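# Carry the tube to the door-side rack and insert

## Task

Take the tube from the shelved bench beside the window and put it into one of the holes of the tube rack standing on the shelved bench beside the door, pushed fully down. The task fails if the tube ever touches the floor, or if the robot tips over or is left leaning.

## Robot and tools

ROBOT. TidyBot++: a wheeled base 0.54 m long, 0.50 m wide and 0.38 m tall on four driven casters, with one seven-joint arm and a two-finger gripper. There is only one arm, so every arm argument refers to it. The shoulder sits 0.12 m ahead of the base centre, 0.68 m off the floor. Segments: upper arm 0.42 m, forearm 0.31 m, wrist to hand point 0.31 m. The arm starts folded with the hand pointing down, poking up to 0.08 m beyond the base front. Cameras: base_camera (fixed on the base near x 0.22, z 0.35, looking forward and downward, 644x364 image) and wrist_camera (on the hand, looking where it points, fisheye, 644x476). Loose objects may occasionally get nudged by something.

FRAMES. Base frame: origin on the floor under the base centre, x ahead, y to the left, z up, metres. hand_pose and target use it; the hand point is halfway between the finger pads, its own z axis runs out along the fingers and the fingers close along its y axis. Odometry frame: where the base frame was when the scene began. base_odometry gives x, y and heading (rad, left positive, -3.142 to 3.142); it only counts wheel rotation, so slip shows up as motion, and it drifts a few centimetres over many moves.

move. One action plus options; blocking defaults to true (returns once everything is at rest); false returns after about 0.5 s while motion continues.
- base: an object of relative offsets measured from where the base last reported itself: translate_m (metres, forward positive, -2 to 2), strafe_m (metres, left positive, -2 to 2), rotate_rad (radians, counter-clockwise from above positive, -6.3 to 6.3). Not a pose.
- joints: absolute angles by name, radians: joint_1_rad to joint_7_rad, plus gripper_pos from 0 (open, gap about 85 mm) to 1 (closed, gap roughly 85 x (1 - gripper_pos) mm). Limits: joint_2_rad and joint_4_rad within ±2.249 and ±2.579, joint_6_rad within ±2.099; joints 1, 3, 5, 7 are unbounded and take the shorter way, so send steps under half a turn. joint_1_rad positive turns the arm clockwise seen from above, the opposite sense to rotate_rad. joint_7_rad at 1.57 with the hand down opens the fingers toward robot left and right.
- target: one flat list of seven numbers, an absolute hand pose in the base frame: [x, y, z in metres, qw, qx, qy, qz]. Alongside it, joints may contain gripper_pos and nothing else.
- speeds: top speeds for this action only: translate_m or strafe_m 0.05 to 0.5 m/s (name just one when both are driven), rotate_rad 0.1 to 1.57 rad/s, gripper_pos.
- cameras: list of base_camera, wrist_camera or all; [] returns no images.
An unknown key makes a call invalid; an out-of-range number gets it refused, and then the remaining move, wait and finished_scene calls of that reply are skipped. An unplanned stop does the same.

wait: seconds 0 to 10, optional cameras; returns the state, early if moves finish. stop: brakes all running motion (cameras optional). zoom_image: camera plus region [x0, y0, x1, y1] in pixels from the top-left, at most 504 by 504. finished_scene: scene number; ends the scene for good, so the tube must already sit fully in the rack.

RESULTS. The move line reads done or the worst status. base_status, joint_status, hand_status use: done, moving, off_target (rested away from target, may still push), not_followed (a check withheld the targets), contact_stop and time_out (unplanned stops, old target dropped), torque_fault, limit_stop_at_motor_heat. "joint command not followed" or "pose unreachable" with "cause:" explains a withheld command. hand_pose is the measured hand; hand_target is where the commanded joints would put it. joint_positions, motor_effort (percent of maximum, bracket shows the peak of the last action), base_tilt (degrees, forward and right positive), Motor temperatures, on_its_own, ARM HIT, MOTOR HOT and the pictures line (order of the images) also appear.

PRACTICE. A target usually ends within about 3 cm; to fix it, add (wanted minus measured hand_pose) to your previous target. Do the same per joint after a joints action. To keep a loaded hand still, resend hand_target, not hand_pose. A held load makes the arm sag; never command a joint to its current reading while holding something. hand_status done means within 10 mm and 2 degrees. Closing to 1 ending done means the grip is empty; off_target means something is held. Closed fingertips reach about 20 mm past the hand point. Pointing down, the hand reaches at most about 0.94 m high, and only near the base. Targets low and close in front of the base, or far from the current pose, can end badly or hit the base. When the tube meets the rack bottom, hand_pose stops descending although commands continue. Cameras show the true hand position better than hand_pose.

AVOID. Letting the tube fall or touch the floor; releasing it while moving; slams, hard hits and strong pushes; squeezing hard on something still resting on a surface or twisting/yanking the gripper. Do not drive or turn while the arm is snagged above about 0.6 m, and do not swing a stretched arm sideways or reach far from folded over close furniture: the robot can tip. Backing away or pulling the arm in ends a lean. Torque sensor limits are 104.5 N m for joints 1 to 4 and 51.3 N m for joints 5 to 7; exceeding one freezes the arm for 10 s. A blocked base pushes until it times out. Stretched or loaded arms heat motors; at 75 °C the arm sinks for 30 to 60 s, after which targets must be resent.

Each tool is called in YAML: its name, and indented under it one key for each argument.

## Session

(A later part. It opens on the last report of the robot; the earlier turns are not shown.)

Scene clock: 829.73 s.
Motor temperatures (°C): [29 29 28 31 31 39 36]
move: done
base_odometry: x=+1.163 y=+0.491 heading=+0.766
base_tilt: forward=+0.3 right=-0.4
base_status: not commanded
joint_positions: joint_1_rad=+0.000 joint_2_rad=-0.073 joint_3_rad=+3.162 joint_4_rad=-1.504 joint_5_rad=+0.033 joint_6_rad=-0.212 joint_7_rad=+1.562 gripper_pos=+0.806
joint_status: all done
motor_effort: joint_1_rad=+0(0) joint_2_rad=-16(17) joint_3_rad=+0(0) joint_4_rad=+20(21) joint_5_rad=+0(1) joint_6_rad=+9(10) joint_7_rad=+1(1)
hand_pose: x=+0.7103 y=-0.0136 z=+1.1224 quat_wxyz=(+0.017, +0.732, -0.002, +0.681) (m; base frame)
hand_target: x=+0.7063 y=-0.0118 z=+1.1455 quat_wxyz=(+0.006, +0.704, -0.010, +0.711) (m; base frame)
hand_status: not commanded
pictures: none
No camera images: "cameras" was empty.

move:
  joints: {"joint_2_rad": -0.088, "joint_4_rad": -1.565, "joint_6_rad": -0.083}
  cameras: ["wrist_camera"]

zoom_image:
  camera: "wrist_camera"
  region: [240, 260, 420, 430]

Scene clock: 834.23 s.
Motor temperatures (°C): [29 29 28 31 31 39 36]
move: done
base_odometry: x=+1.163 y=+0.491 heading=+0.766
base_tilt: forward=+0.3 right=-0.4
base_status: not commanded
joint_positions: joint_1_rad=+0.000 joint_2_rad=-0.082 joint_3_rad=+3.162 joint_4_rad=-1.539 joint_5_rad=+0.033 joint_6_rad=-0.161 joint_7_rad=+1.562 gripper_pos=+0.806
joint_status: all done
motor_effort: joint_1_rad=+0(0) joint_2_rad=-15(16) joint_3_rad=+0(1) joint_4_rad=+20(21) joint_5_rad=+1(1) joint_6_rad=+8(10) joint_7_rad=+1(1)
hand_pose: x=+0.7081 y=-0.0131 z=+1.1219 quat_wxyz=(+0.017, +0.724, -0.001, +0.690) (m; base frame)
hand_target: x=+0.7064 y=-0.0115 z=+1.1338 quat_wxyz=(+0.006, +0.703, -0.010, +0.711) (m; base frame)
hand_status: not commanded
pictures: wrist_camera
camera_calibration:
wrist_camera: T_world_to_cam=[[0.00576267, -0.999549, 0.029481, -0.048905], [-0.0564632, -0.0297597, -0.997961, 1.21749], [0.998388, 0.00408633, -0.0566092, -0.505412], [0, 0, 0, 1]] pos_world=[0.573622, -0.0105855, 1.18784]

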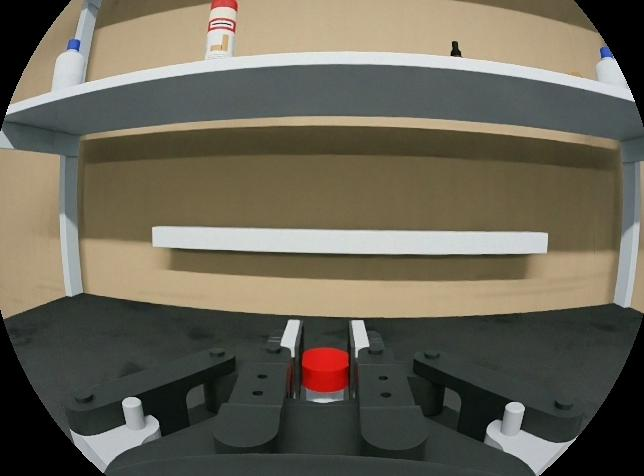

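Scaled by 2.800.

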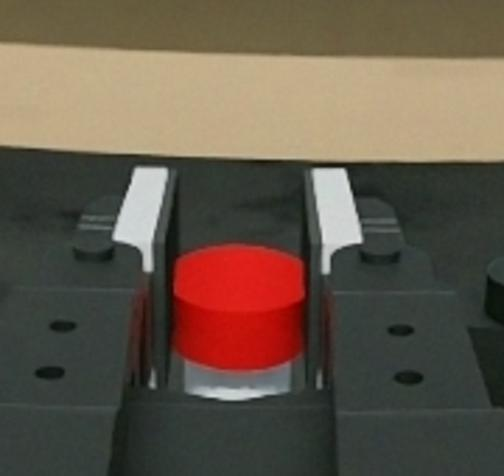

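move:
  joints: {"joint_2_rad": -0.075, "joint_4_rad": -1.44, "joint_6_rad": -0.20}
  cameras: []

move:
  base: {"translate_m": 0.0075, "strafe_m": -0.002}
  cameras: ["wrist_camera"]

zoom_image:
  camera: "wrist_camera"
  region: [240, 260, 420, 430]

Scene clock: 892.57 s.
Motor temperatures (°C): [29 29 28 31 31 39 36]
move: done
base_odometry: x=+1.163 y=+0.491 heading=+0.766
base_tilt: forward=+0.3 right=-0.4
base_status: not commanded
joint_positions: joint_1_rad=+0.000 joint_2_rad=-0.081 joint_3_rad=+3.162 joint_4_rad=-1.446 joint_5_rad=+0.033 joint_6_rad=-0.161 joint_7_rad=+1.562 gripper_pos=+0.806
joint_status: all done
motor_effort: joint_1_rad=+0(0) joint_2_rad=-15(17) joint_3_rad=+0(1) joint_4_rad=+20(22) joint_5_rad=+1(1) joint_6_rad=+9(10) joint_7_rad=+1(1)
hand_pose: x=+0.7036 y=-0.0131 z=+1.1798 quat_wxyz=(+0.017, +0.691, -0.001, +0.723) (m; base frame)
hand_target: x=+0.7066 y=-0.0126 z=+1.1675 quat_wxyz=(+0.007, +0.705, -0.011, +0.709) (m; base frame)
hand_status: not commanded
pictures: none
No camera images: "cameras" was empty.

Scene clock: 893.17 s.
Motor temperatures (°C): [29 29 28 31 31 39 36]
move: done
base_odometry: x=+1.170 y=+0.495 heading=+0.767
base_tilt: forward=+0.3 right=-0.4
base_status: done
joint_positions: joint_1_rad=+0.000 joint_2_rad=-0.079 joint_3_rad=+3.162 joint_4_rad=-1.446 joint_5_rad=+0.033 joint_6_rad=-0.161 joint_7_rad=+1.562 gripper_pos=+0.806
joint_status: not commanded
motor_effort: joint_1_rad=+0(1) joint_2_rad=-16(20) joint_3_rad=+0(1) joint_4_rad=+20(20) joint_5_rad=+0(1) joint_6_rad=+9(10) joint_7_rad=+1(1)
hand_pose: x=+0.7050 y=-0.0131 z=+1.1782 quat_wxyz=(+0.017, +0.692, -0.001, +0.722) (m; base frame)
hand_target: x=+0.7066 y=-0.0126 z=+1.1675 quat_wxyz=(+0.007, +0.705, -0.011, +0.709) (m; base frame)
hand_status: not commanded
pictures: wrist_camera
camera_calibration:
wrist_camera: T_world_to_cam=[[0.00284116, -0.999491, 0.0317855, -0.0512017], [0.0338018, -0.0316714, -0.998927, 1.21095], [0.999425, 0.00391252, 0.0336946, -0.606226], [0, 0, 0, 1]] pos_world=[0.56509, -0.0104513, 1.2317]

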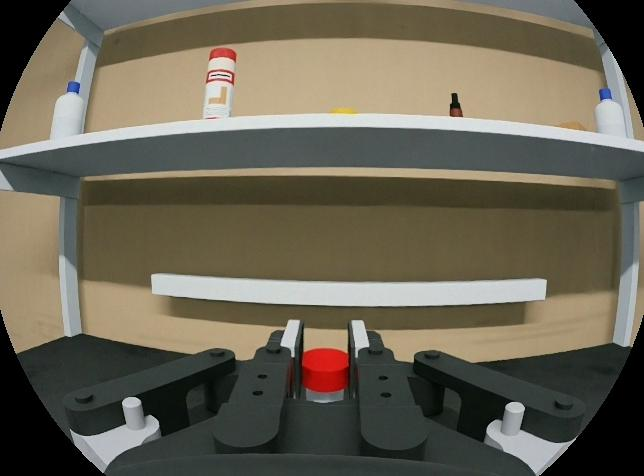

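Scaled by 2.800.

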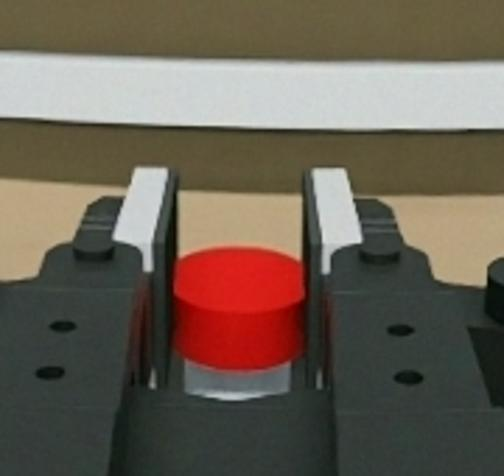

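move:
  joints: {"joint_2_rad": -0.083, "joint_4_rad": -1.505, "joint_6_rad": -0.31}
  cameras: []

Scene clock: 905.30 s.
Motor temperatures (°C): [29 29 28 31 31 39 36]
move: done
base_odometry: x=+1.170 y=+0.495 heading=+0.767
base_tilt: forward=+0.3 right=-0.4
base_status: not commanded
joint_positions: joint_1_rad=+0.000 joint_2_rad=-0.081 joint_3_rad=+3.162 joint_4_rad=-1.494 joint_5_rad=+0.033 joint_6_rad=-0.233 joint_7_rad=+1.562 gripper_pos=+0.806
joint_status: all done
motor_effort: joint_1_rad=+0(0) joint_2_rad=-16(18) joint_3_rad=+0(0) joint_4_rad=+20(22) joint_5_rad=+0(1) joint_6_rad=+10(10) joint_7_rad=+1(1)
hand_pose: x=+0.7059 y=-0.0138 z=+1.1272 quat_wxyz=(+0.017, +0.733, -0.002, +0.680) (m; base frame)
hand_target: x=+0.7023 y=-0.0135 z=+1.0978 quat_wxyz=(+0.008, +0.762, -0.013, +0.648) (m; base frame)
hand_status: not commanded
pictures: none
No camera images: "cameras" was empty.

move:
  joints: {"joint_2_rad": -0.085, "joint_4_rad": -1.556, "joint_6_rad": -0.10}
  cameras: []

Scene clock: 910.17 s.
Motor temperatures (°C): [29 29 28 31 31 39 36]
move: done
base_odometry: x=+1.170 y=+0.495 heading=+0.767
base_tilt: forward=+0.3 right=-0.4
base_status: not commanded
joint_positions: joint_1_rad=+0.000 joint_2_rad=-0.081 joint_3_rad=+3.162 joint_4_rad=-1.539 joint_5_rad=+0.033 joint_6_rad=-0.137 joint_7_rad=+1.562 gripper_pos=+0.806
joint_status: all done
motor_effort: joint_1_rad=+0(0) joint_2_rad=-15(16) joint_3_rad=+0(0) joint_4_rad=+20(21) joint_5_rad=+1(1) joint_6_rad=+9(10) joint_7_rad=+1(1)
hand_pose: x=+0.7086 y=-0.0129 z=+1.1290 quat_wxyz=(+0.017, +0.716, -0.001, +0.698) (m; base frame)
hand_target: x=+0.7075 y=-0.0116 z=+1.1323 quat_wxyz=(+0.006, +0.707, -0.010, +0.707) (m; base frame)
hand_status: not commanded
pictures: none
No camera images: "cameras" was empty.

move:
  joints: {"joint_4_rad": -1.58, "joint_6_rad": -0.09}
  cameras: ["wrist_camera"]

zoom_image:
  camera: "wrist_camera"
  region: [240, 260, 420, 430]

Scene clock: 918.67 s.
Motor temperatures (°C): [29 29 28 31 31 39 36]
move: done
base_odometry: x=+1.170 y=+0.495 heading=+0.767
base_tilt: forward=+0.3 right=-0.5
base_status: not commanded
joint_positions: joint_1_rad=+0.000 joint_2_rad=-0.081 joint_3_rad=+3.162 joint_4_rad=-1.563 joint_5_rad=+0.033 joint_6_rad=-0.137 joint_7_rad=+1.562 gripper_pos=+0.806
joint_status: all done
motor_effort: joint_1_rad=+0(0) joint_2_rad=-16(17) joint_3_rad=+0(0) joint_4_rad=+20(22) joint_5_rad=+1(1) joint_6_rad=+8(10) joint_7_rad=+1(1)
hand_pose: x=+0.7090 y=-0.0129 z=+1.1144 quat_wxyz=(+0.016, +0.724, -0.001, +0.690) (m; base frame)
hand_target: x=+0.7081 y=-0.0115 z=+1.1204 quat_wxyz=(+0.006, +0.712, -0.010, +0.702) (m; base frame)
hand_status: not commanded
pictures: wrist_camera
camera_calibration:
wrist_camera: T_world_to_cam=[[0.00654439, -0.999541, 0.0295644, -0.0490976], [-0.0565651, -0.0298877, -0.997951, 1.21008], [0.998377, 0.00485867, -0.0567348, -0.506608], [0, 0, 0, 1]] pos_world=[0.574556, -0.0104471, 1.18031]

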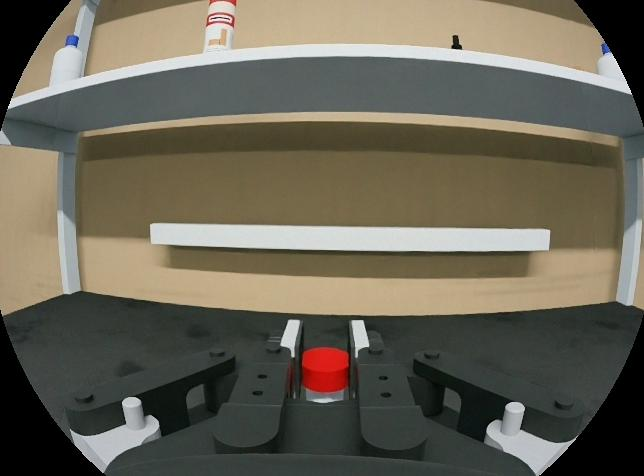

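Scaled by 2.800.

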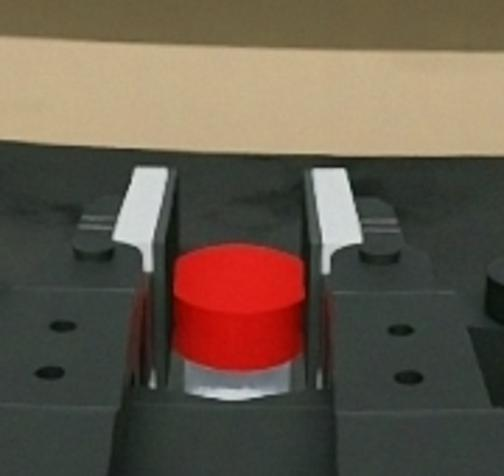

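move:
  joints: {"joint_4_rad": -1.62, "joint_6_rad": -0.08}
  cameras: []

Scene clock: 922.03 s.
Motor temperatures (°C): [29 29 28 31 31 39 36]
move: done
base_odometry: x=+1.170 y=+0.495 heading=+0.767
base_tilt: forward=+0.3 right=-0.4
base_status: not commanded
joint_positions: joint_1_rad=+0.000 joint_2_rad=-0.082 joint_3_rad=+3.162 joint_4_rad=-1.604 joint_5_rad=+0.033 joint_6_rad=-0.137 joint_7_rad=+1.562 gripper_pos=+0.806
joint_status: all done
motor_effort: joint_1_rad=+0(0) joint_2_rad=-16(17) joint_3_rad=+0(0) joint_4_rad=+20(21) joint_5_rad=+0(1) joint_6_rad=+10(10) joint_7_rad=+1(1)
hand_pose: x=+0.7089 y=-0.0128 z=+1.0891 quat_wxyz=(+0.016, +0.738, -0.001, +0.675) (m; base frame)
hand_target: x=+0.7086 y=-0.0114 z=+1.0986 quat_wxyz=(+0.006, +0.722, -0.010, +0.691) (m; base frame)
hand_status: not commanded
pictures: none
No camera images: "cameras" was empty.

move:
  joints: {"joint_4_rad": -1.665, "joint_6_rad": 0.0}
  cameras: ["wrist_camera"]

zoom_image:
  camera: "wrist_camera"
  region: [240, 260, 420, 430]

Scene clock: 931.13 s.
Motor temperatures (°C): [29 29 28 31 31 39 36]
move: done
base_odometry: x=+1.170 y=+0.495 heading=+0.767
base_tilt: forward=+0.4 right=-0.4
base_status: not commanded
joint_positions: joint_1_rad=+0.000 joint_2_rad=-0.082 joint_3_rad=+3.162 joint_4_rad=-1.648 joint_5_rad=+0.033 joint_6_rad=-0.078 joint_7_rad=+1.562 gripper_pos=+0.806
joint_status: all done
motor_effort: joint_1_rad=+0(0) joint_2_rad=-15(17) joint_3_rad=+0(0) joint_4_rad=+20(21) joint_5_rad=+1(1) joint_6_rad=+10(11) joint_7_rad=+1(1)
hand_pose: x=+0.7096 y=-0.0122 z=+1.0797 quat_wxyz=(+0.016, +0.733, +0.000, +0.680) (m; base frame)
hand_target: x=+0.7091 y=-0.0106 z=+1.0953 quat_wxyz=(+0.005, +0.710, -0.009, +0.704) (m; base frame)
hand_status: not commanded
pictures: wrist_camera
camera_calibration:
wrist_camera: T_world_to_cam=[[0.00926732, -0.999539, 0.0289096, -0.0486647], [-0.0823689, -0.0295757, -0.996163, 1.19192], [0.996559, 0.0068505, -0.082605, -0.479939], [0, 0, 0, 1]] pos_world=[0.576916, -0.0101025, 1.14911]

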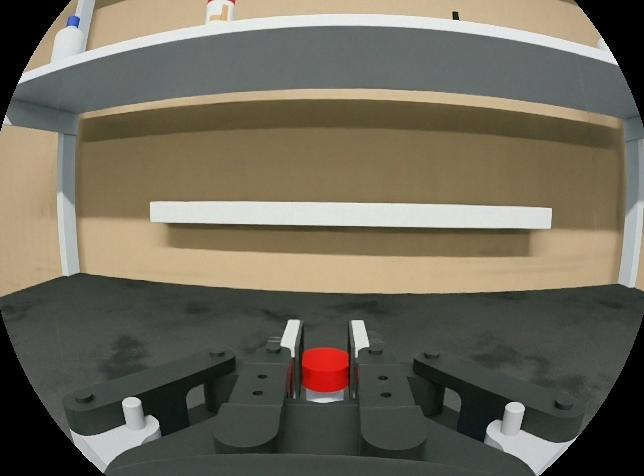

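Scaled by 2.800.

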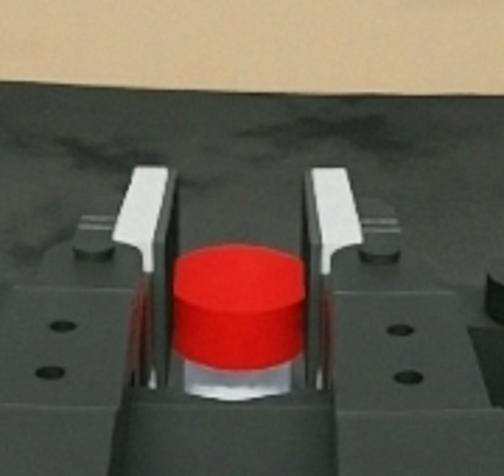

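move:
  joints: {"joint_2_rad": -0.085, "joint_4_rad": -1.69, "joint_6_rad": 0.03}

Scene clock: 950.47 s.
Motor temperatures (°C): [29 29 28 31 31 39 36]
move: done
base_odometry: x=+1.170 y=+0.495 heading=+0.767
base_tilt: forward=+0.3 right=-0.4
base_status: not commanded
joint_positions: joint_1_rad=+0.000 joint_2_rad=-0.082 joint_3_rad=+3.162 joint_4_rad=-1.672 joint_5_rad=+0.033 joint_6_rad=-0.051 joint_7_rad=+1.562 gripper_pos=+0.806
joint_status: all done
motor_effort: joint_1_rad=+0(0) joint_2_rad=-16(17) joint_3_rad=+0(0) joint_4_rad=+21(21) joint_5_rad=+0(1) joint_6_rad=+9(10) joint_7_rad=+1(1)
hand_pose: x=+0.7096 y=-0.0119 z=+1.0728 quat_wxyz=(+0.015, +0.732, +0.000, +0.681) (m; base frame)
hand_target: x=+0.7089 y=-0.0103 z=+1.0890 quat_wxyz=(+0.004, +0.709, -0.008, +0.706) (m; base frame)
hand_status: not commanded
pictures: base_camera, wrist_camera
camera_calibration:
wrist_camera: T_world_to_cam=[[0.0100653, -0.99953, 0.0289718, -0.0488166], [-0.0800649, -0.0296859, -0.996348, 1.18361], [0.996739, 0.00770896, -0.080326, -0.483072], [0, 0, 0, 1]] pos_world=[0.576754, -0.00993326, 1.14189]

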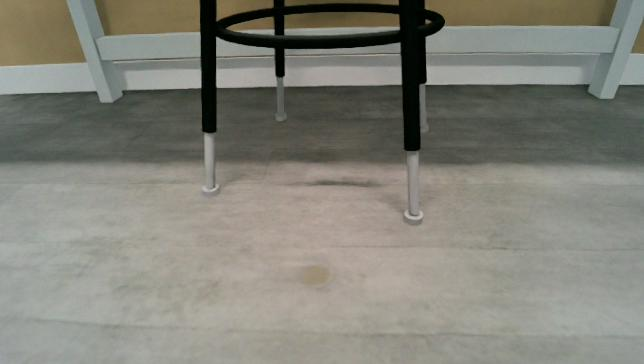

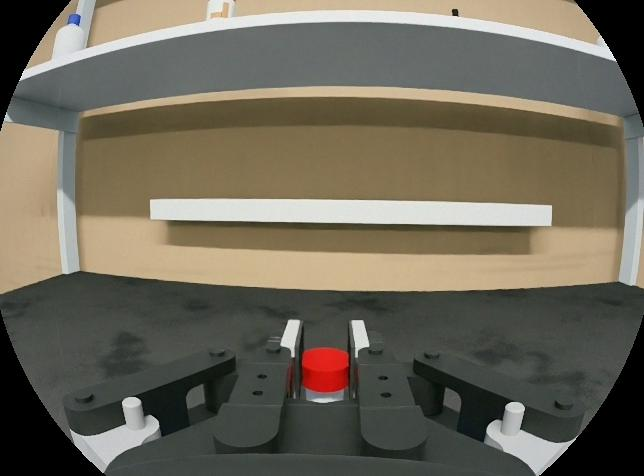

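move:
  joints: {"joint_2_rad": -0.083, "joint_4_rad": -1.715, "joint_6_rad": 0.055}

move:
  joints: {"joint_2_rad": -0.081, "joint_4_rad": -1.735, "joint_6_rad": 0.08}

Scene clock: 953.70 s.
Motor temperatures (°C): [29 29 28 31 31 39 36]
move: done
base_odometry: x=+1.170 y=+0.495 heading=+0.767
base_tilt: forward=+0.3 right=-0.4
base_status: not commanded
joint_positions: joint_1_rad=+0.000 joint_2_rad=-0.082 joint_3_rad=+3.162 joint_4_rad=-1.697 joint_5_rad=+0.033 joint_6_rad=-0.028 joint_7_rad=+1.562 gripper_pos=+0.806
joint_status: all done
motor_effort: joint_1_rad=+0(0) joint_2_rad=-16(17) joint_3_rad=+0(1) joint_4_rad=+21(21) joint_5_rad=+0(1) joint_6_rad=+10(10) joint_7_rad=+1(1)
hand_pose: x=+0.7093 y=-0.0117 z=+1.0643 quat_wxyz=(+0.015, +0.732, +0.001, +0.681) (m; base frame)
hand_target: x=+0.7093 y=-0.0100 z=+1.0799 quat_wxyz=(+0.004, +0.709, -0.008, +0.705) (m; base frame)
hand_status: not commanded
pictures: base_camera, wrist_camera
camera_calibration:
wrist_camera: T_world_to_cam=[[0.0108823, -0.999523, 0.0288935, -0.048808], [-0.0817642, -0.0296879, -0.996209, 1.17626], [0.996592, 0.00847862, -0.0820483, -0.481516], [0, 0, 0, 1]] pos_world=[0.576582, -0.00978149, 1.1337]

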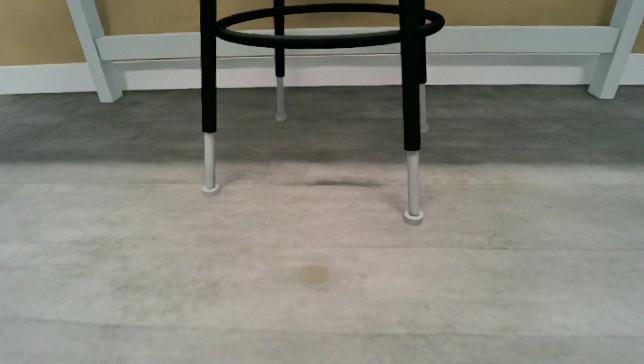

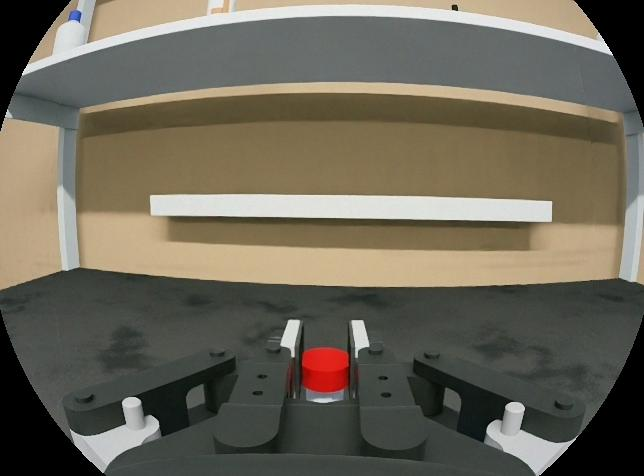

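Scene clock: 954.30 s.
Motor temperatures (°C): [29 29 28 31 31 39 36]
move: done
base_odometry: x=+1.170 y=+0.495 heading=+0.767
base_tilt: forward=+0.3 right=-0.5
base_status: not commanded
joint_positions: joint_1_rad=+0.000 joint_2_rad=-0.082 joint_3_rad=+3.162 joint_4_rad=-1.717 joint_5_rad=+0.033 joint_6_rad=-0.004 joint_7_rad=+1.562 gripper_pos=+0.806
joint_status: all done
motor_effort: joint_1_rad=+0(0) joint_2_rad=-15(16) joint_3_rad=+0(0) joint_4_rad=+20(21) joint_5_rad=+1(1) joint_6_rad=+9(10) joint_7_rad=+1(1)
hand_pose: x=+0.7091 y=-0.0114 z=+1.0597 quat_wxyz=(+0.015, +0.731, +0.001, +0.682) (m; base frame)
hand_target: x=+0.7097 y=-0.0097 z=+1.0740 quat_wxyz=(+0.004, +0.708, -0.008, +0.706) (m; base frame)
hand_status: not commanded
pictures: base_camera, wrist_camera
camera_calibration:
wrist_camera: T_world_to_cam=[[0.0115305, -0.999513, 0.0290002, -0.0489837], [-0.0770203, -0.0298037, -0.996584, 1.16863], [0.996963, 0.00925752, -0.0773264, -0.486932], [0, 0, 0, 1]] pos_world=[0.576027, -0.00962242, 1.12841]

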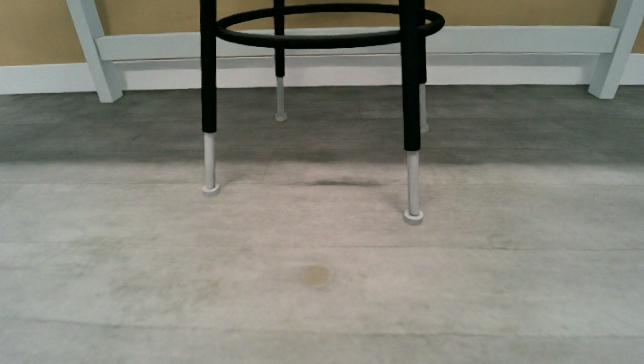

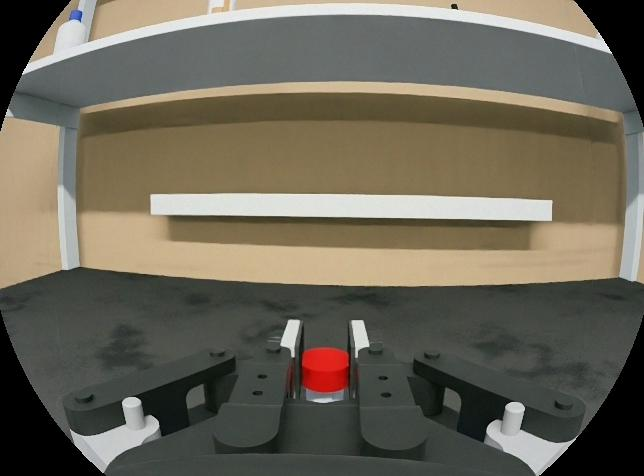

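move:
  joints: {"joint_2_rad": -0.081, "joint_4_rad": -1.75, "joint_6_rad": 0.09}
  cameras: ["wrist_camera"]

move:
  joints: {"joint_2_rad": -0.081, "joint_4_rad": -1.765, "joint_6_rad": 0.105}
  cameras: ["wrist_camera"]

Scene clock: 957.17 s.
Motor temperatures (°C): [29 29 28 31 31 39 36]
move: done
base_odometry: x=+1.170 y=+0.495 heading=+0.767
base_tilt: forward=+0.3 right=-0.4
base_status: not commanded
joint_positions: joint_1_rad=+0.000 joint_2_rad=-0.082 joint_3_rad=+3.162 joint_4_rad=-1.731 joint_5_rad=+0.033 joint_6_rad=+0.006 joint_7_rad=+1.562 gripper_pos=+0.806
joint_status: all done
motor_effort: joint_1_rad=+0(0) joint_2_rad=-16(17) joint_3_rad=+0(0) joint_4_rad=+20(22) joint_5_rad=+1(1) joint_6_rad=+9(10) joint_7_rad=+1(1)
hand_pose: x=+0.7087 y=-0.0113 z=+1.0536 quat_wxyz=(+0.015, +0.733, +0.001, +0.681) (m; base frame)
hand_target: x=+0.7092 y=-0.0096 z=+1.0678 quat_wxyz=(+0.004, +0.710, -0.008, +0.704) (m; base frame)
hand_status: not commanded
pictures: wrist_camera
camera_calibration:
wrist_camera: T_world_to_cam=[[0.0119927, -0.999513, 0.0288132, -0.0488167], [-0.0821077, -0.0297023, -0.996181, 1.16567], [0.996551, 0.00958107, -0.0824239, -0.481306], [0, 0, 0, 1]] pos_world=[0.575942, -0.00955834, 1.12296]

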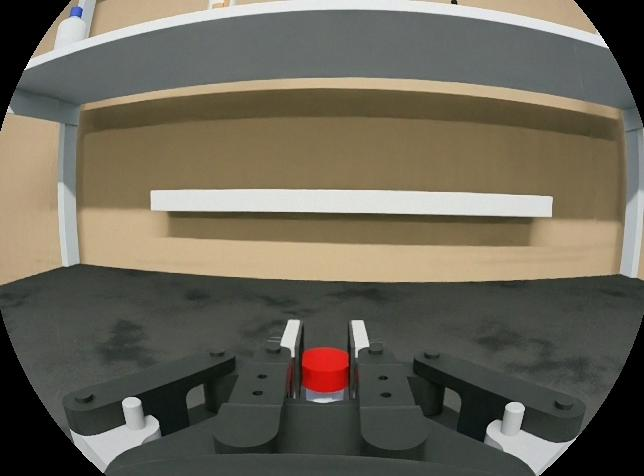

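Scene clock: 957.73 s.
Motor temperatures (°C): [29 29 28 31 31 39 36]
move: done
base_odometry: x=+1.170 y=+0.495 heading=+0.767
base_tilt: forward=+0.3 right=-0.4
base_status: not commanded
joint_positions: joint_1_rad=+0.000 joint_2_rad=-0.082 joint_3_rad=+3.162 joint_4_rad=-1.745 joint_5_rad=+0.033 joint_6_rad=+0.023 joint_7_rad=+1.562 gripper_pos=+0.806
joint_status: all done
motor_effort: joint_1_rad=+0(0) joint_2_rad=-16(16) joint_3_rad=+0(0) joint_4_rad=+19(21) joint_5_rad=+1(1) joint_6_rad=+8(10) joint_7_rad=+1(1)
hand_pose: x=+0.7084 y=-0.0111 z=+1.0505 quat_wxyz=(+0.014, +0.731, +0.001, +0.682) (m; base frame)
hand_target: x=+0.7087 y=-0.0094 z=+1.0631 quat_wxyz=(+0.003, +0.710, -0.008, +0.704) (m; base frame)
hand_status: not commanded
pictures: wrist_camera
camera_calibration:
wrist_camera: T_world_to_cam=[[0.0124312, -0.999505, 0.028883, -0.0489283], [-0.0785334, -0.0297719, -0.996467, 1.1604], [0.996834, 0.010119, -0.0788647, -0.485219], [0, 0, 0, 1]] pos_world=[0.575421, -0.00944673, 1.11945]

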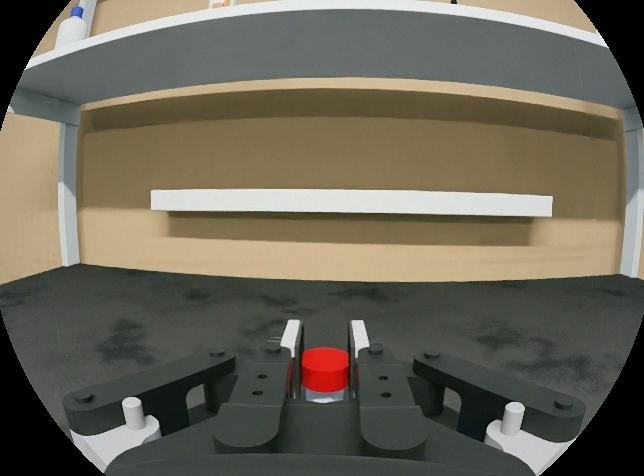

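move:
  joints: {"joint_2_rad": -0.081, "joint_4_rad": -1.778, "joint_6_rad": 0.112}
  cameras: ["wrist_camera"]

Scene clock: 961.90 s.
Motor temperatures (°C): [29 29 28 31 31 39 36]
move: done
base_odometry: x=+1.170 y=+0.495 heading=+0.767
base_tilt: forward=+0.3 right=-0.4
base_status: not commanded
joint_positions: joint_1_rad=+0.000 joint_2_rad=-0.082 joint_3_rad=+3.162 joint_4_rad=-1.751 joint_5_rad=+0.033 joint_6_rad=+0.036 joint_7_rad=+1.562 gripper_pos=+0.806
joint_status: all done
motor_effort: joint_1_rad=+0(0) joint_2_rad=-14(15) joint_3_rad=+0(0) joint_4_rad=+19(20) joint_5_rad=+0(0) joint_6_rad=+8(9) joint_7_rad=+1(1)
hand_pose: x=+0.7083 y=-0.0110 z=+1.0504 quat_wxyz=(+0.014, +0.729, +0.001, +0.684) (m; base frame)
hand_target: x=+0.7082 y=-0.0093 z=+1.0572 quat_wxyz=(+0.003, +0.712, -0.008, +0.702) (m; base frame)
hand_status: not commanded
pictures: wrist_camera
camera_calibration:
wrist_camera: T_world_to_cam=[[0.0126613, -0.999498, 0.0290523, -0.0491293], [-0.0720693, -0.0298912, -0.996952, 1.15624], [0.997319, 0.0105289, -0.0724116, -0.492208], [0, 0, 0, 1]] pos_world=[0.57484, -0.00936064, 1.1185]

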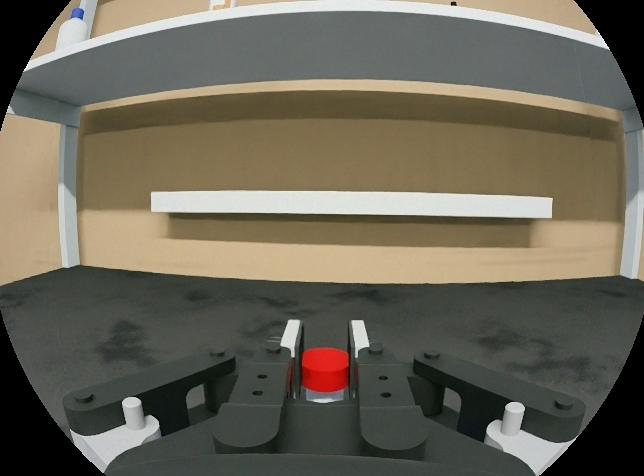

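move:
  joints: {"gripper_pos": 0.8}
  cameras: ["wrist_camera"]

move:
  joints: {"gripper_pos": 0.72}
  cameras: ["wrist_camera"]

move:
  joints: {"gripper_pos": 0.5}
  cameras: ["wrist_camera"]

Scene clock: 969.87 s.
Motor temperatures (°C): [29 29 28 31 31 39 36]
move: done
base_odometry: x=+1.170 y=+0.495 heading=+0.767
base_tilt: forward=+0.3 right=-0.4
base_status: not commanded
joint_positions: joint_1_rad=+0.000 joint_2_rad=-0.082 joint_3_rad=+3.162 joint_4_rad=-1.752 joint_5_rad=+0.033 joint_6_rad=+0.036 joint_7_rad=+1.562 gripper_pos=+0.797
joint_status: all done
motor_effort: joint_1_rad=+0(0) joint_2_rad=-15(16) joint_3_rad=+0(1) joint_4_rad=+19(19) joint_5_rad=+1(1) joint_6_rad=+7(9) joint_7_rad=+1(1)
hand_pose: x=+0.7083 y=-0.0110 z=+1.0504 quat_wxyz=(+0.014, +0.729, +0.001, +0.684) (m; base frame)
hand_target: x=+0.7082 y=-0.0093 z=+1.0572 quat_wxyz=(+0.003, +0.712, -0.008, +0.702) (m; base frame)
hand_status: not commanded
pictures: wrist_camera
camera_calibration:
wrist_camera: T_world_to_cam=[[0.0126622, -0.999498, 0.0290513, -0.0491283], [-0.0720986, -0.0298906, -0.99695, 1.15624], [0.997317, 0.010529, -0.0724409, -0.492175], [0, 0, 0, 1]] pos_world=[0.57484, -0.00936063, 1.11849]

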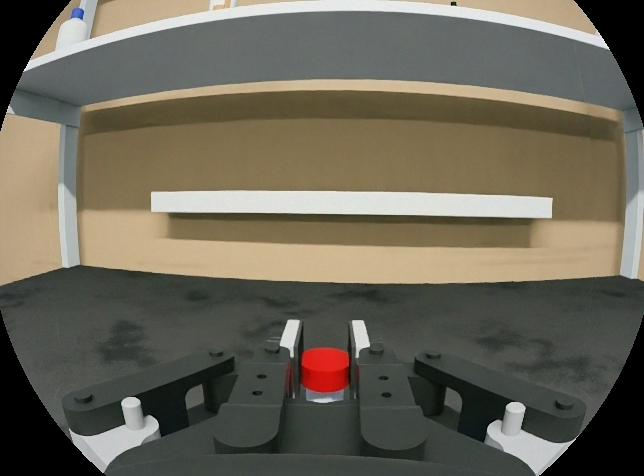

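Scene clock: 970.47 s.
Motor temperatures (°C): [29 29 28 31 31 39 36]
move: done
base_odometry: x=+1.170 y=+0.495 heading=+0.767
base_tilt: forward=+0.3 right=-0.4
base_status: not commanded
joint_positions: joint_1_rad=+0.000 joint_2_rad=-0.082 joint_3_rad=+3.162 joint_4_rad=-1.757 joint_5_rad=+0.033 joint_6_rad=+0.036 joint_7_rad=+1.562 gripper_pos=+0.720
joint_status: all done
motor_effort: joint_1_rad=+0(0) joint_2_rad=-15(16) joint_3_rad=+0(0) joint_4_rad=+20(21) joint_5_rad=+0(1) joint_6_rad=+10(10) joint_7_rad=+1(1)
hand_pose: x=+0.7080 y=-0.0110 z=+1.0473 quat_wxyz=(+0.014, +0.731, +0.001, +0.682) (m; base frame)
hand_target: x=+0.7082 y=-0.0093 z=+1.0572 quat_wxyz=(+0.003, +0.712, -0.008, +0.702) (m; base frame)
hand_status: not commanded
pictures: wrist_camera
camera_calibration:
wrist_camera: T_world_to_cam=[[0.012817, -0.999501, 0.0288833, -0.0489564], [-0.0771357, -0.0297879, -0.996576, 1.15626], [0.996938, 0.0105452, -0.0774789, -0.486595], [0, 0, 0, 1]] pos_world=[0.574922, -0.00935818, 1.11601]

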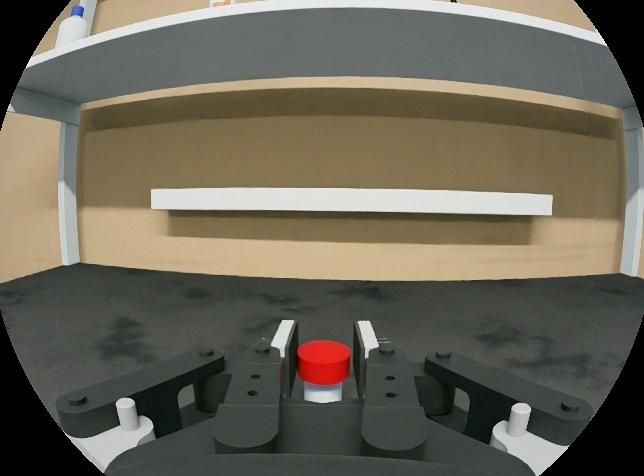

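Scene clock: 971.10 s.
Motor temperatures (°C): [29 29 28 31 31 39 36]
move: done
base_odometry: x=+1.170 y=+0.495 heading=+0.767
base_tilt: forward=+0.3 right=-0.4
base_status: not commanded
joint_positions: joint_1_rad=+0.000 joint_2_rad=-0.082 joint_3_rad=+3.162 joint_4_rad=-1.757 joint_5_rad=+0.033 joint_6_rad=+0.036 joint_7_rad=+1.562 gripper_pos=+0.500
joint_status: all done
motor_effort: joint_1_rad=+0(0) joint_2_rad=-15(16) joint_3_rad=+0(0) joint_4_rad=+21(21) joint_5_rad=+0(1) joint_6_rad=+10(10) joint_7_rad=+1(1)
hand_pose: x=+0.7080 y=-0.0110 z=+1.0473 quat_wxyz=(+0.014, +0.731, +0.001, +0.682) (m; base frame)
hand_target: x=+0.7082 y=-0.0093 z=+1.0572 quat_wxyz=(+0.003, +0.712, -0.008, +0.702) (m; base frame)
hand_status: not commanded
pictures: wrist_camera
camera_calibration:
wrist_camera: T_world_to_cam=[[0.012817, -0.999501, 0.0288833, -0.0489564], [-0.0771357, -0.0297879, -0.996576, 1.15626], [0.996938, 0.0105452, -0.0774789, -0.486595], [0, 0, 0, 1]] pos_world=[0.574922, -0.00935818, 1.11601]

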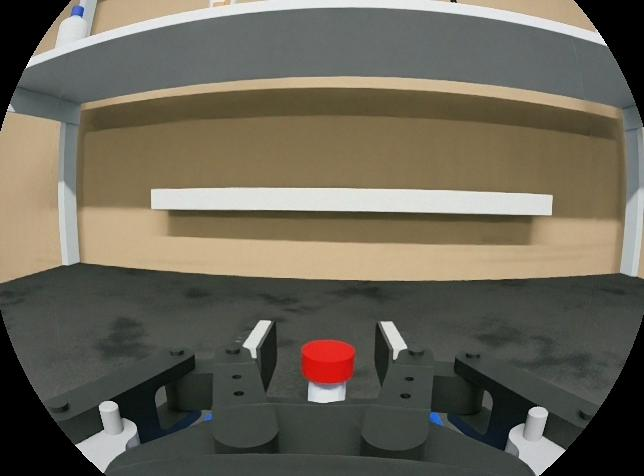

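move:
  base: {"translate_m": -0.2}
  joints: {"gripper_pos": 0.2}
  speeds: {"translate_m": 0.25}

Scene clock: 980.07 s.
Motor temperatures (°C): [29 29 28 31 31 39 36]
move: done
base_odometry: x=+1.026 y=+0.356 heading=+0.767
base_tilt: forward=+0.3 right=-0.4
base_status: done
joint_positions: joint_1_rad=+0.000 joint_2_rad=-0.088 joint_3_rad=+3.162 joint_4_rad=-1.758 joint_5_rad=+0.033 joint_6_rad=+0.036 joint_7_rad=+1.562 gripper_pos=+0.200
joint_status: all done
motor_effort: joint_1_rad=+0(1) joint_2_rad=-15(19) joint_3_rad=+0(1) joint_4_rad=+20(21) joint_5_rad=+0(1) joint_6_rad=+9(11) joint_7_rad=+1(1)
hand_pose: x=+0.7058 y=-0.0108 z=+1.0494 quat_wxyz=(+0.014, +0.730, +0.001, +0.684) (m; base frame)
hand_target: x=+0.7082 y=-0.0093 z=+1.0572 quat_wxyz=(+0.003, +0.712, -0.008, +0.702) (m; base frame)
hand_status: not commanded
pictures: base_camera, wrist_camera
camera_calibration:
wrist_camera: T_world_to_cam=[[0.0130329, -0.999497, 0.0288969, -0.0489627], [-0.0733176, -0.0297768, -0.996864, 1.15587], [0.997223, 0.0108734, -0.0736689, -0.488433], [0, 0, 0, 1]] pos_world=[0.572461, -0.00920893, 1.11768]

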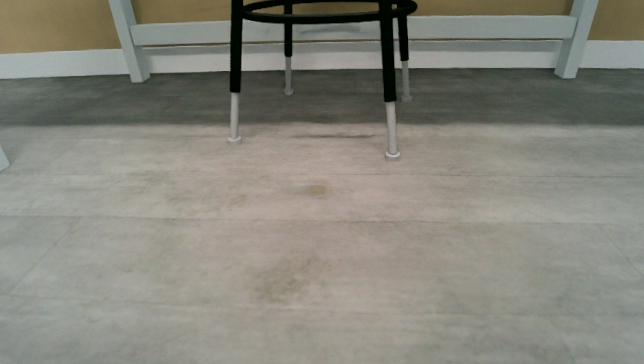

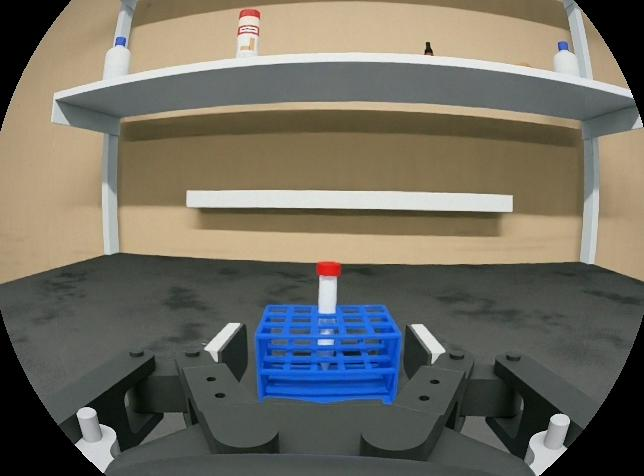

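zoom_image:
  camera: "wrist_camera"
  region: [240, 240, 420, 420]

Scaled by 2.800.

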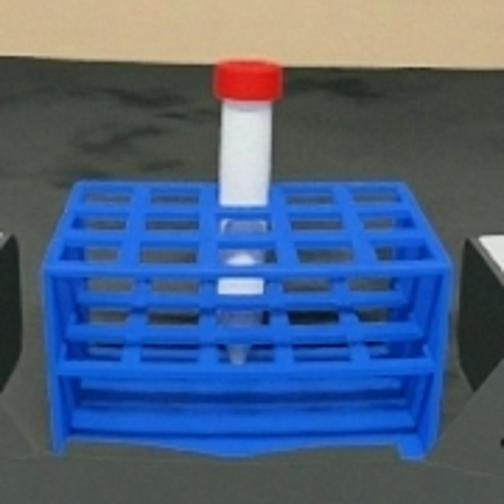

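zoom_image:
  camera: "wrist_camera"
  region: [290, 255, 370, 345]

zoom_image:
  camera: "wrist_camera"
  region: [290, 325, 370, 415]

Scaled by 5.600.

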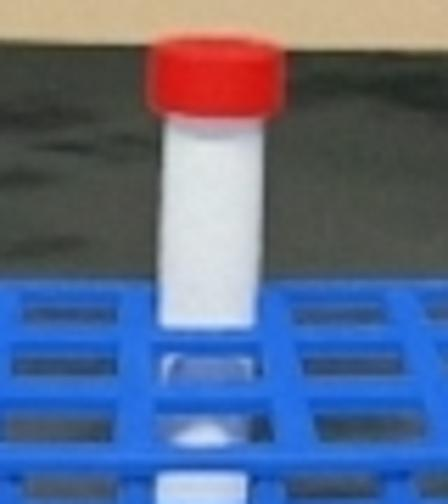

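Scaled by 5.600.

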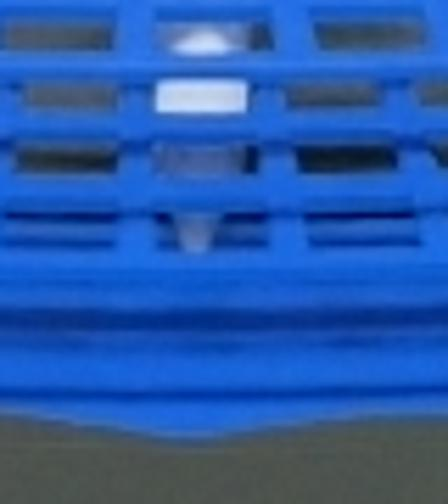

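zoom_image:
  camera: "wrist_camera"
  region: [308, 350, 348, 390]

Scaled by 12.600.

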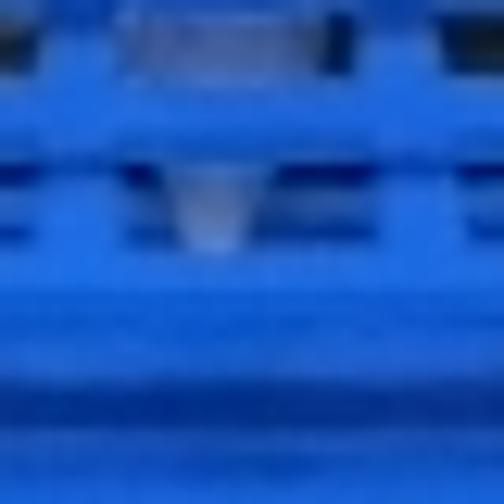

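move:
  joints: {"joint_4_rad": -1.94, "joint_6_rad": 0.27, "gripper_pos": 0.0}
  cameras: ["wrist_camera"]

zoom_image:
  camera: "wrist_camera"
  region: [270, 270, 390, 390]

Scene clock: 1088.20 s.
Motor temperatures (°C): [29 29 28 31 31 40 36]
move: done
base_odometry: x=+1.026 y=+0.356 heading=+0.767
base_tilt: forward=+0.3 right=-0.5
base_status: not commanded
joint_positions: joint_1_rad=+0.000 joint_2_rad=-0.088 joint_3_rad=+3.162 joint_4_rad=-1.923 joint_5_rad=+0.033 joint_6_rad=+0.181 joint_7_rad=+1.562 gripper_pos=+0.000
joint_status: all done
motor_effort: joint_1_rad=+0(0) joint_2_rad=-14(16) joint_3_rad=+0(1) joint_4_rad=+20(21) joint_5_rad=+1(1) joint_6_rad=+9(11) joint_7_rad=+1(1)
hand_pose: x=+0.6960 y=-0.0090 z=+0.9926 quat_wxyz=(+0.012, +0.736, +0.003, +0.677) (m; base frame)
hand_target: x=+0.6978 y=-0.0075 z=+1.0061 quat_wxyz=(+0.001, +0.714, -0.006, +0.701) (m; base frame)
hand_status: not commanded
pictures: wrist_camera
camera_calibration:
wrist_camera: T_world_to_cam=[[0.0182746, -0.999459, 0.0273358, -0.0475261], [-0.0927043, -0.0289163, -0.995274, 1.11044], [0.995526, 0.0156541, -0.0931826, -0.462281], [0, 0, 0, 1]] pos_world=[0.564023, -0.00815408, 1.06341]

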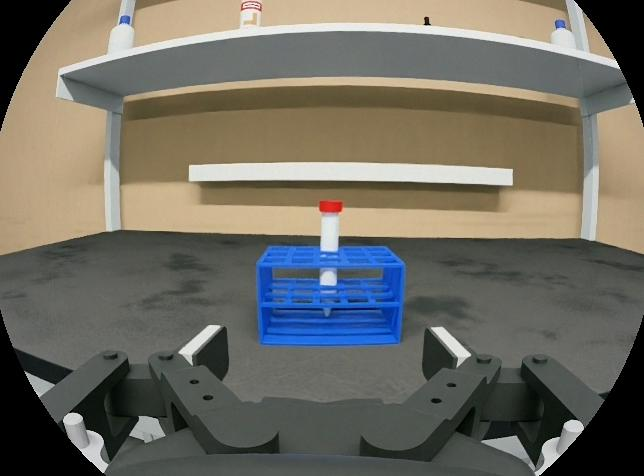

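Scaled by 4.200.

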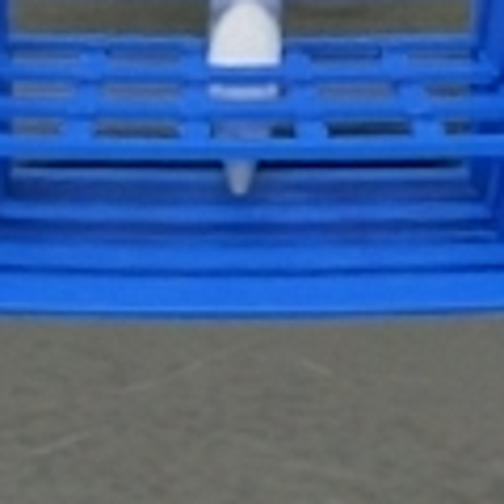

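zoom_image:
  camera: "wrist_camera"
  region: [300, 295, 360, 355]

zoom_image:
  camera: "wrist_camera"
  region: [245, 190, 415, 360]

Scaled by 8.400.

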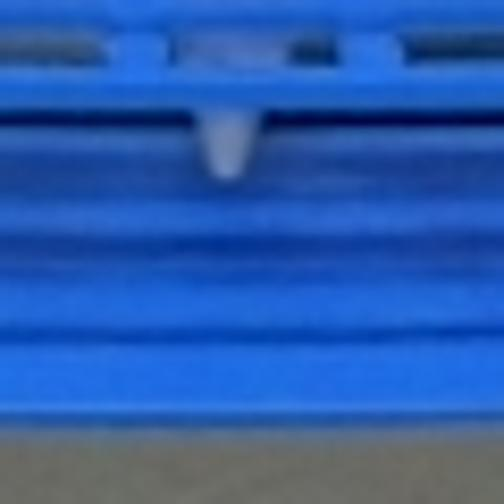

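Scaled by 2.965.

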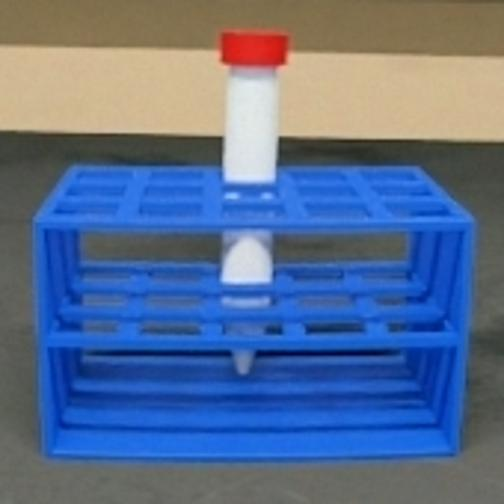

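finished_scene:
  scene: 2

The scene is finished: the task was done.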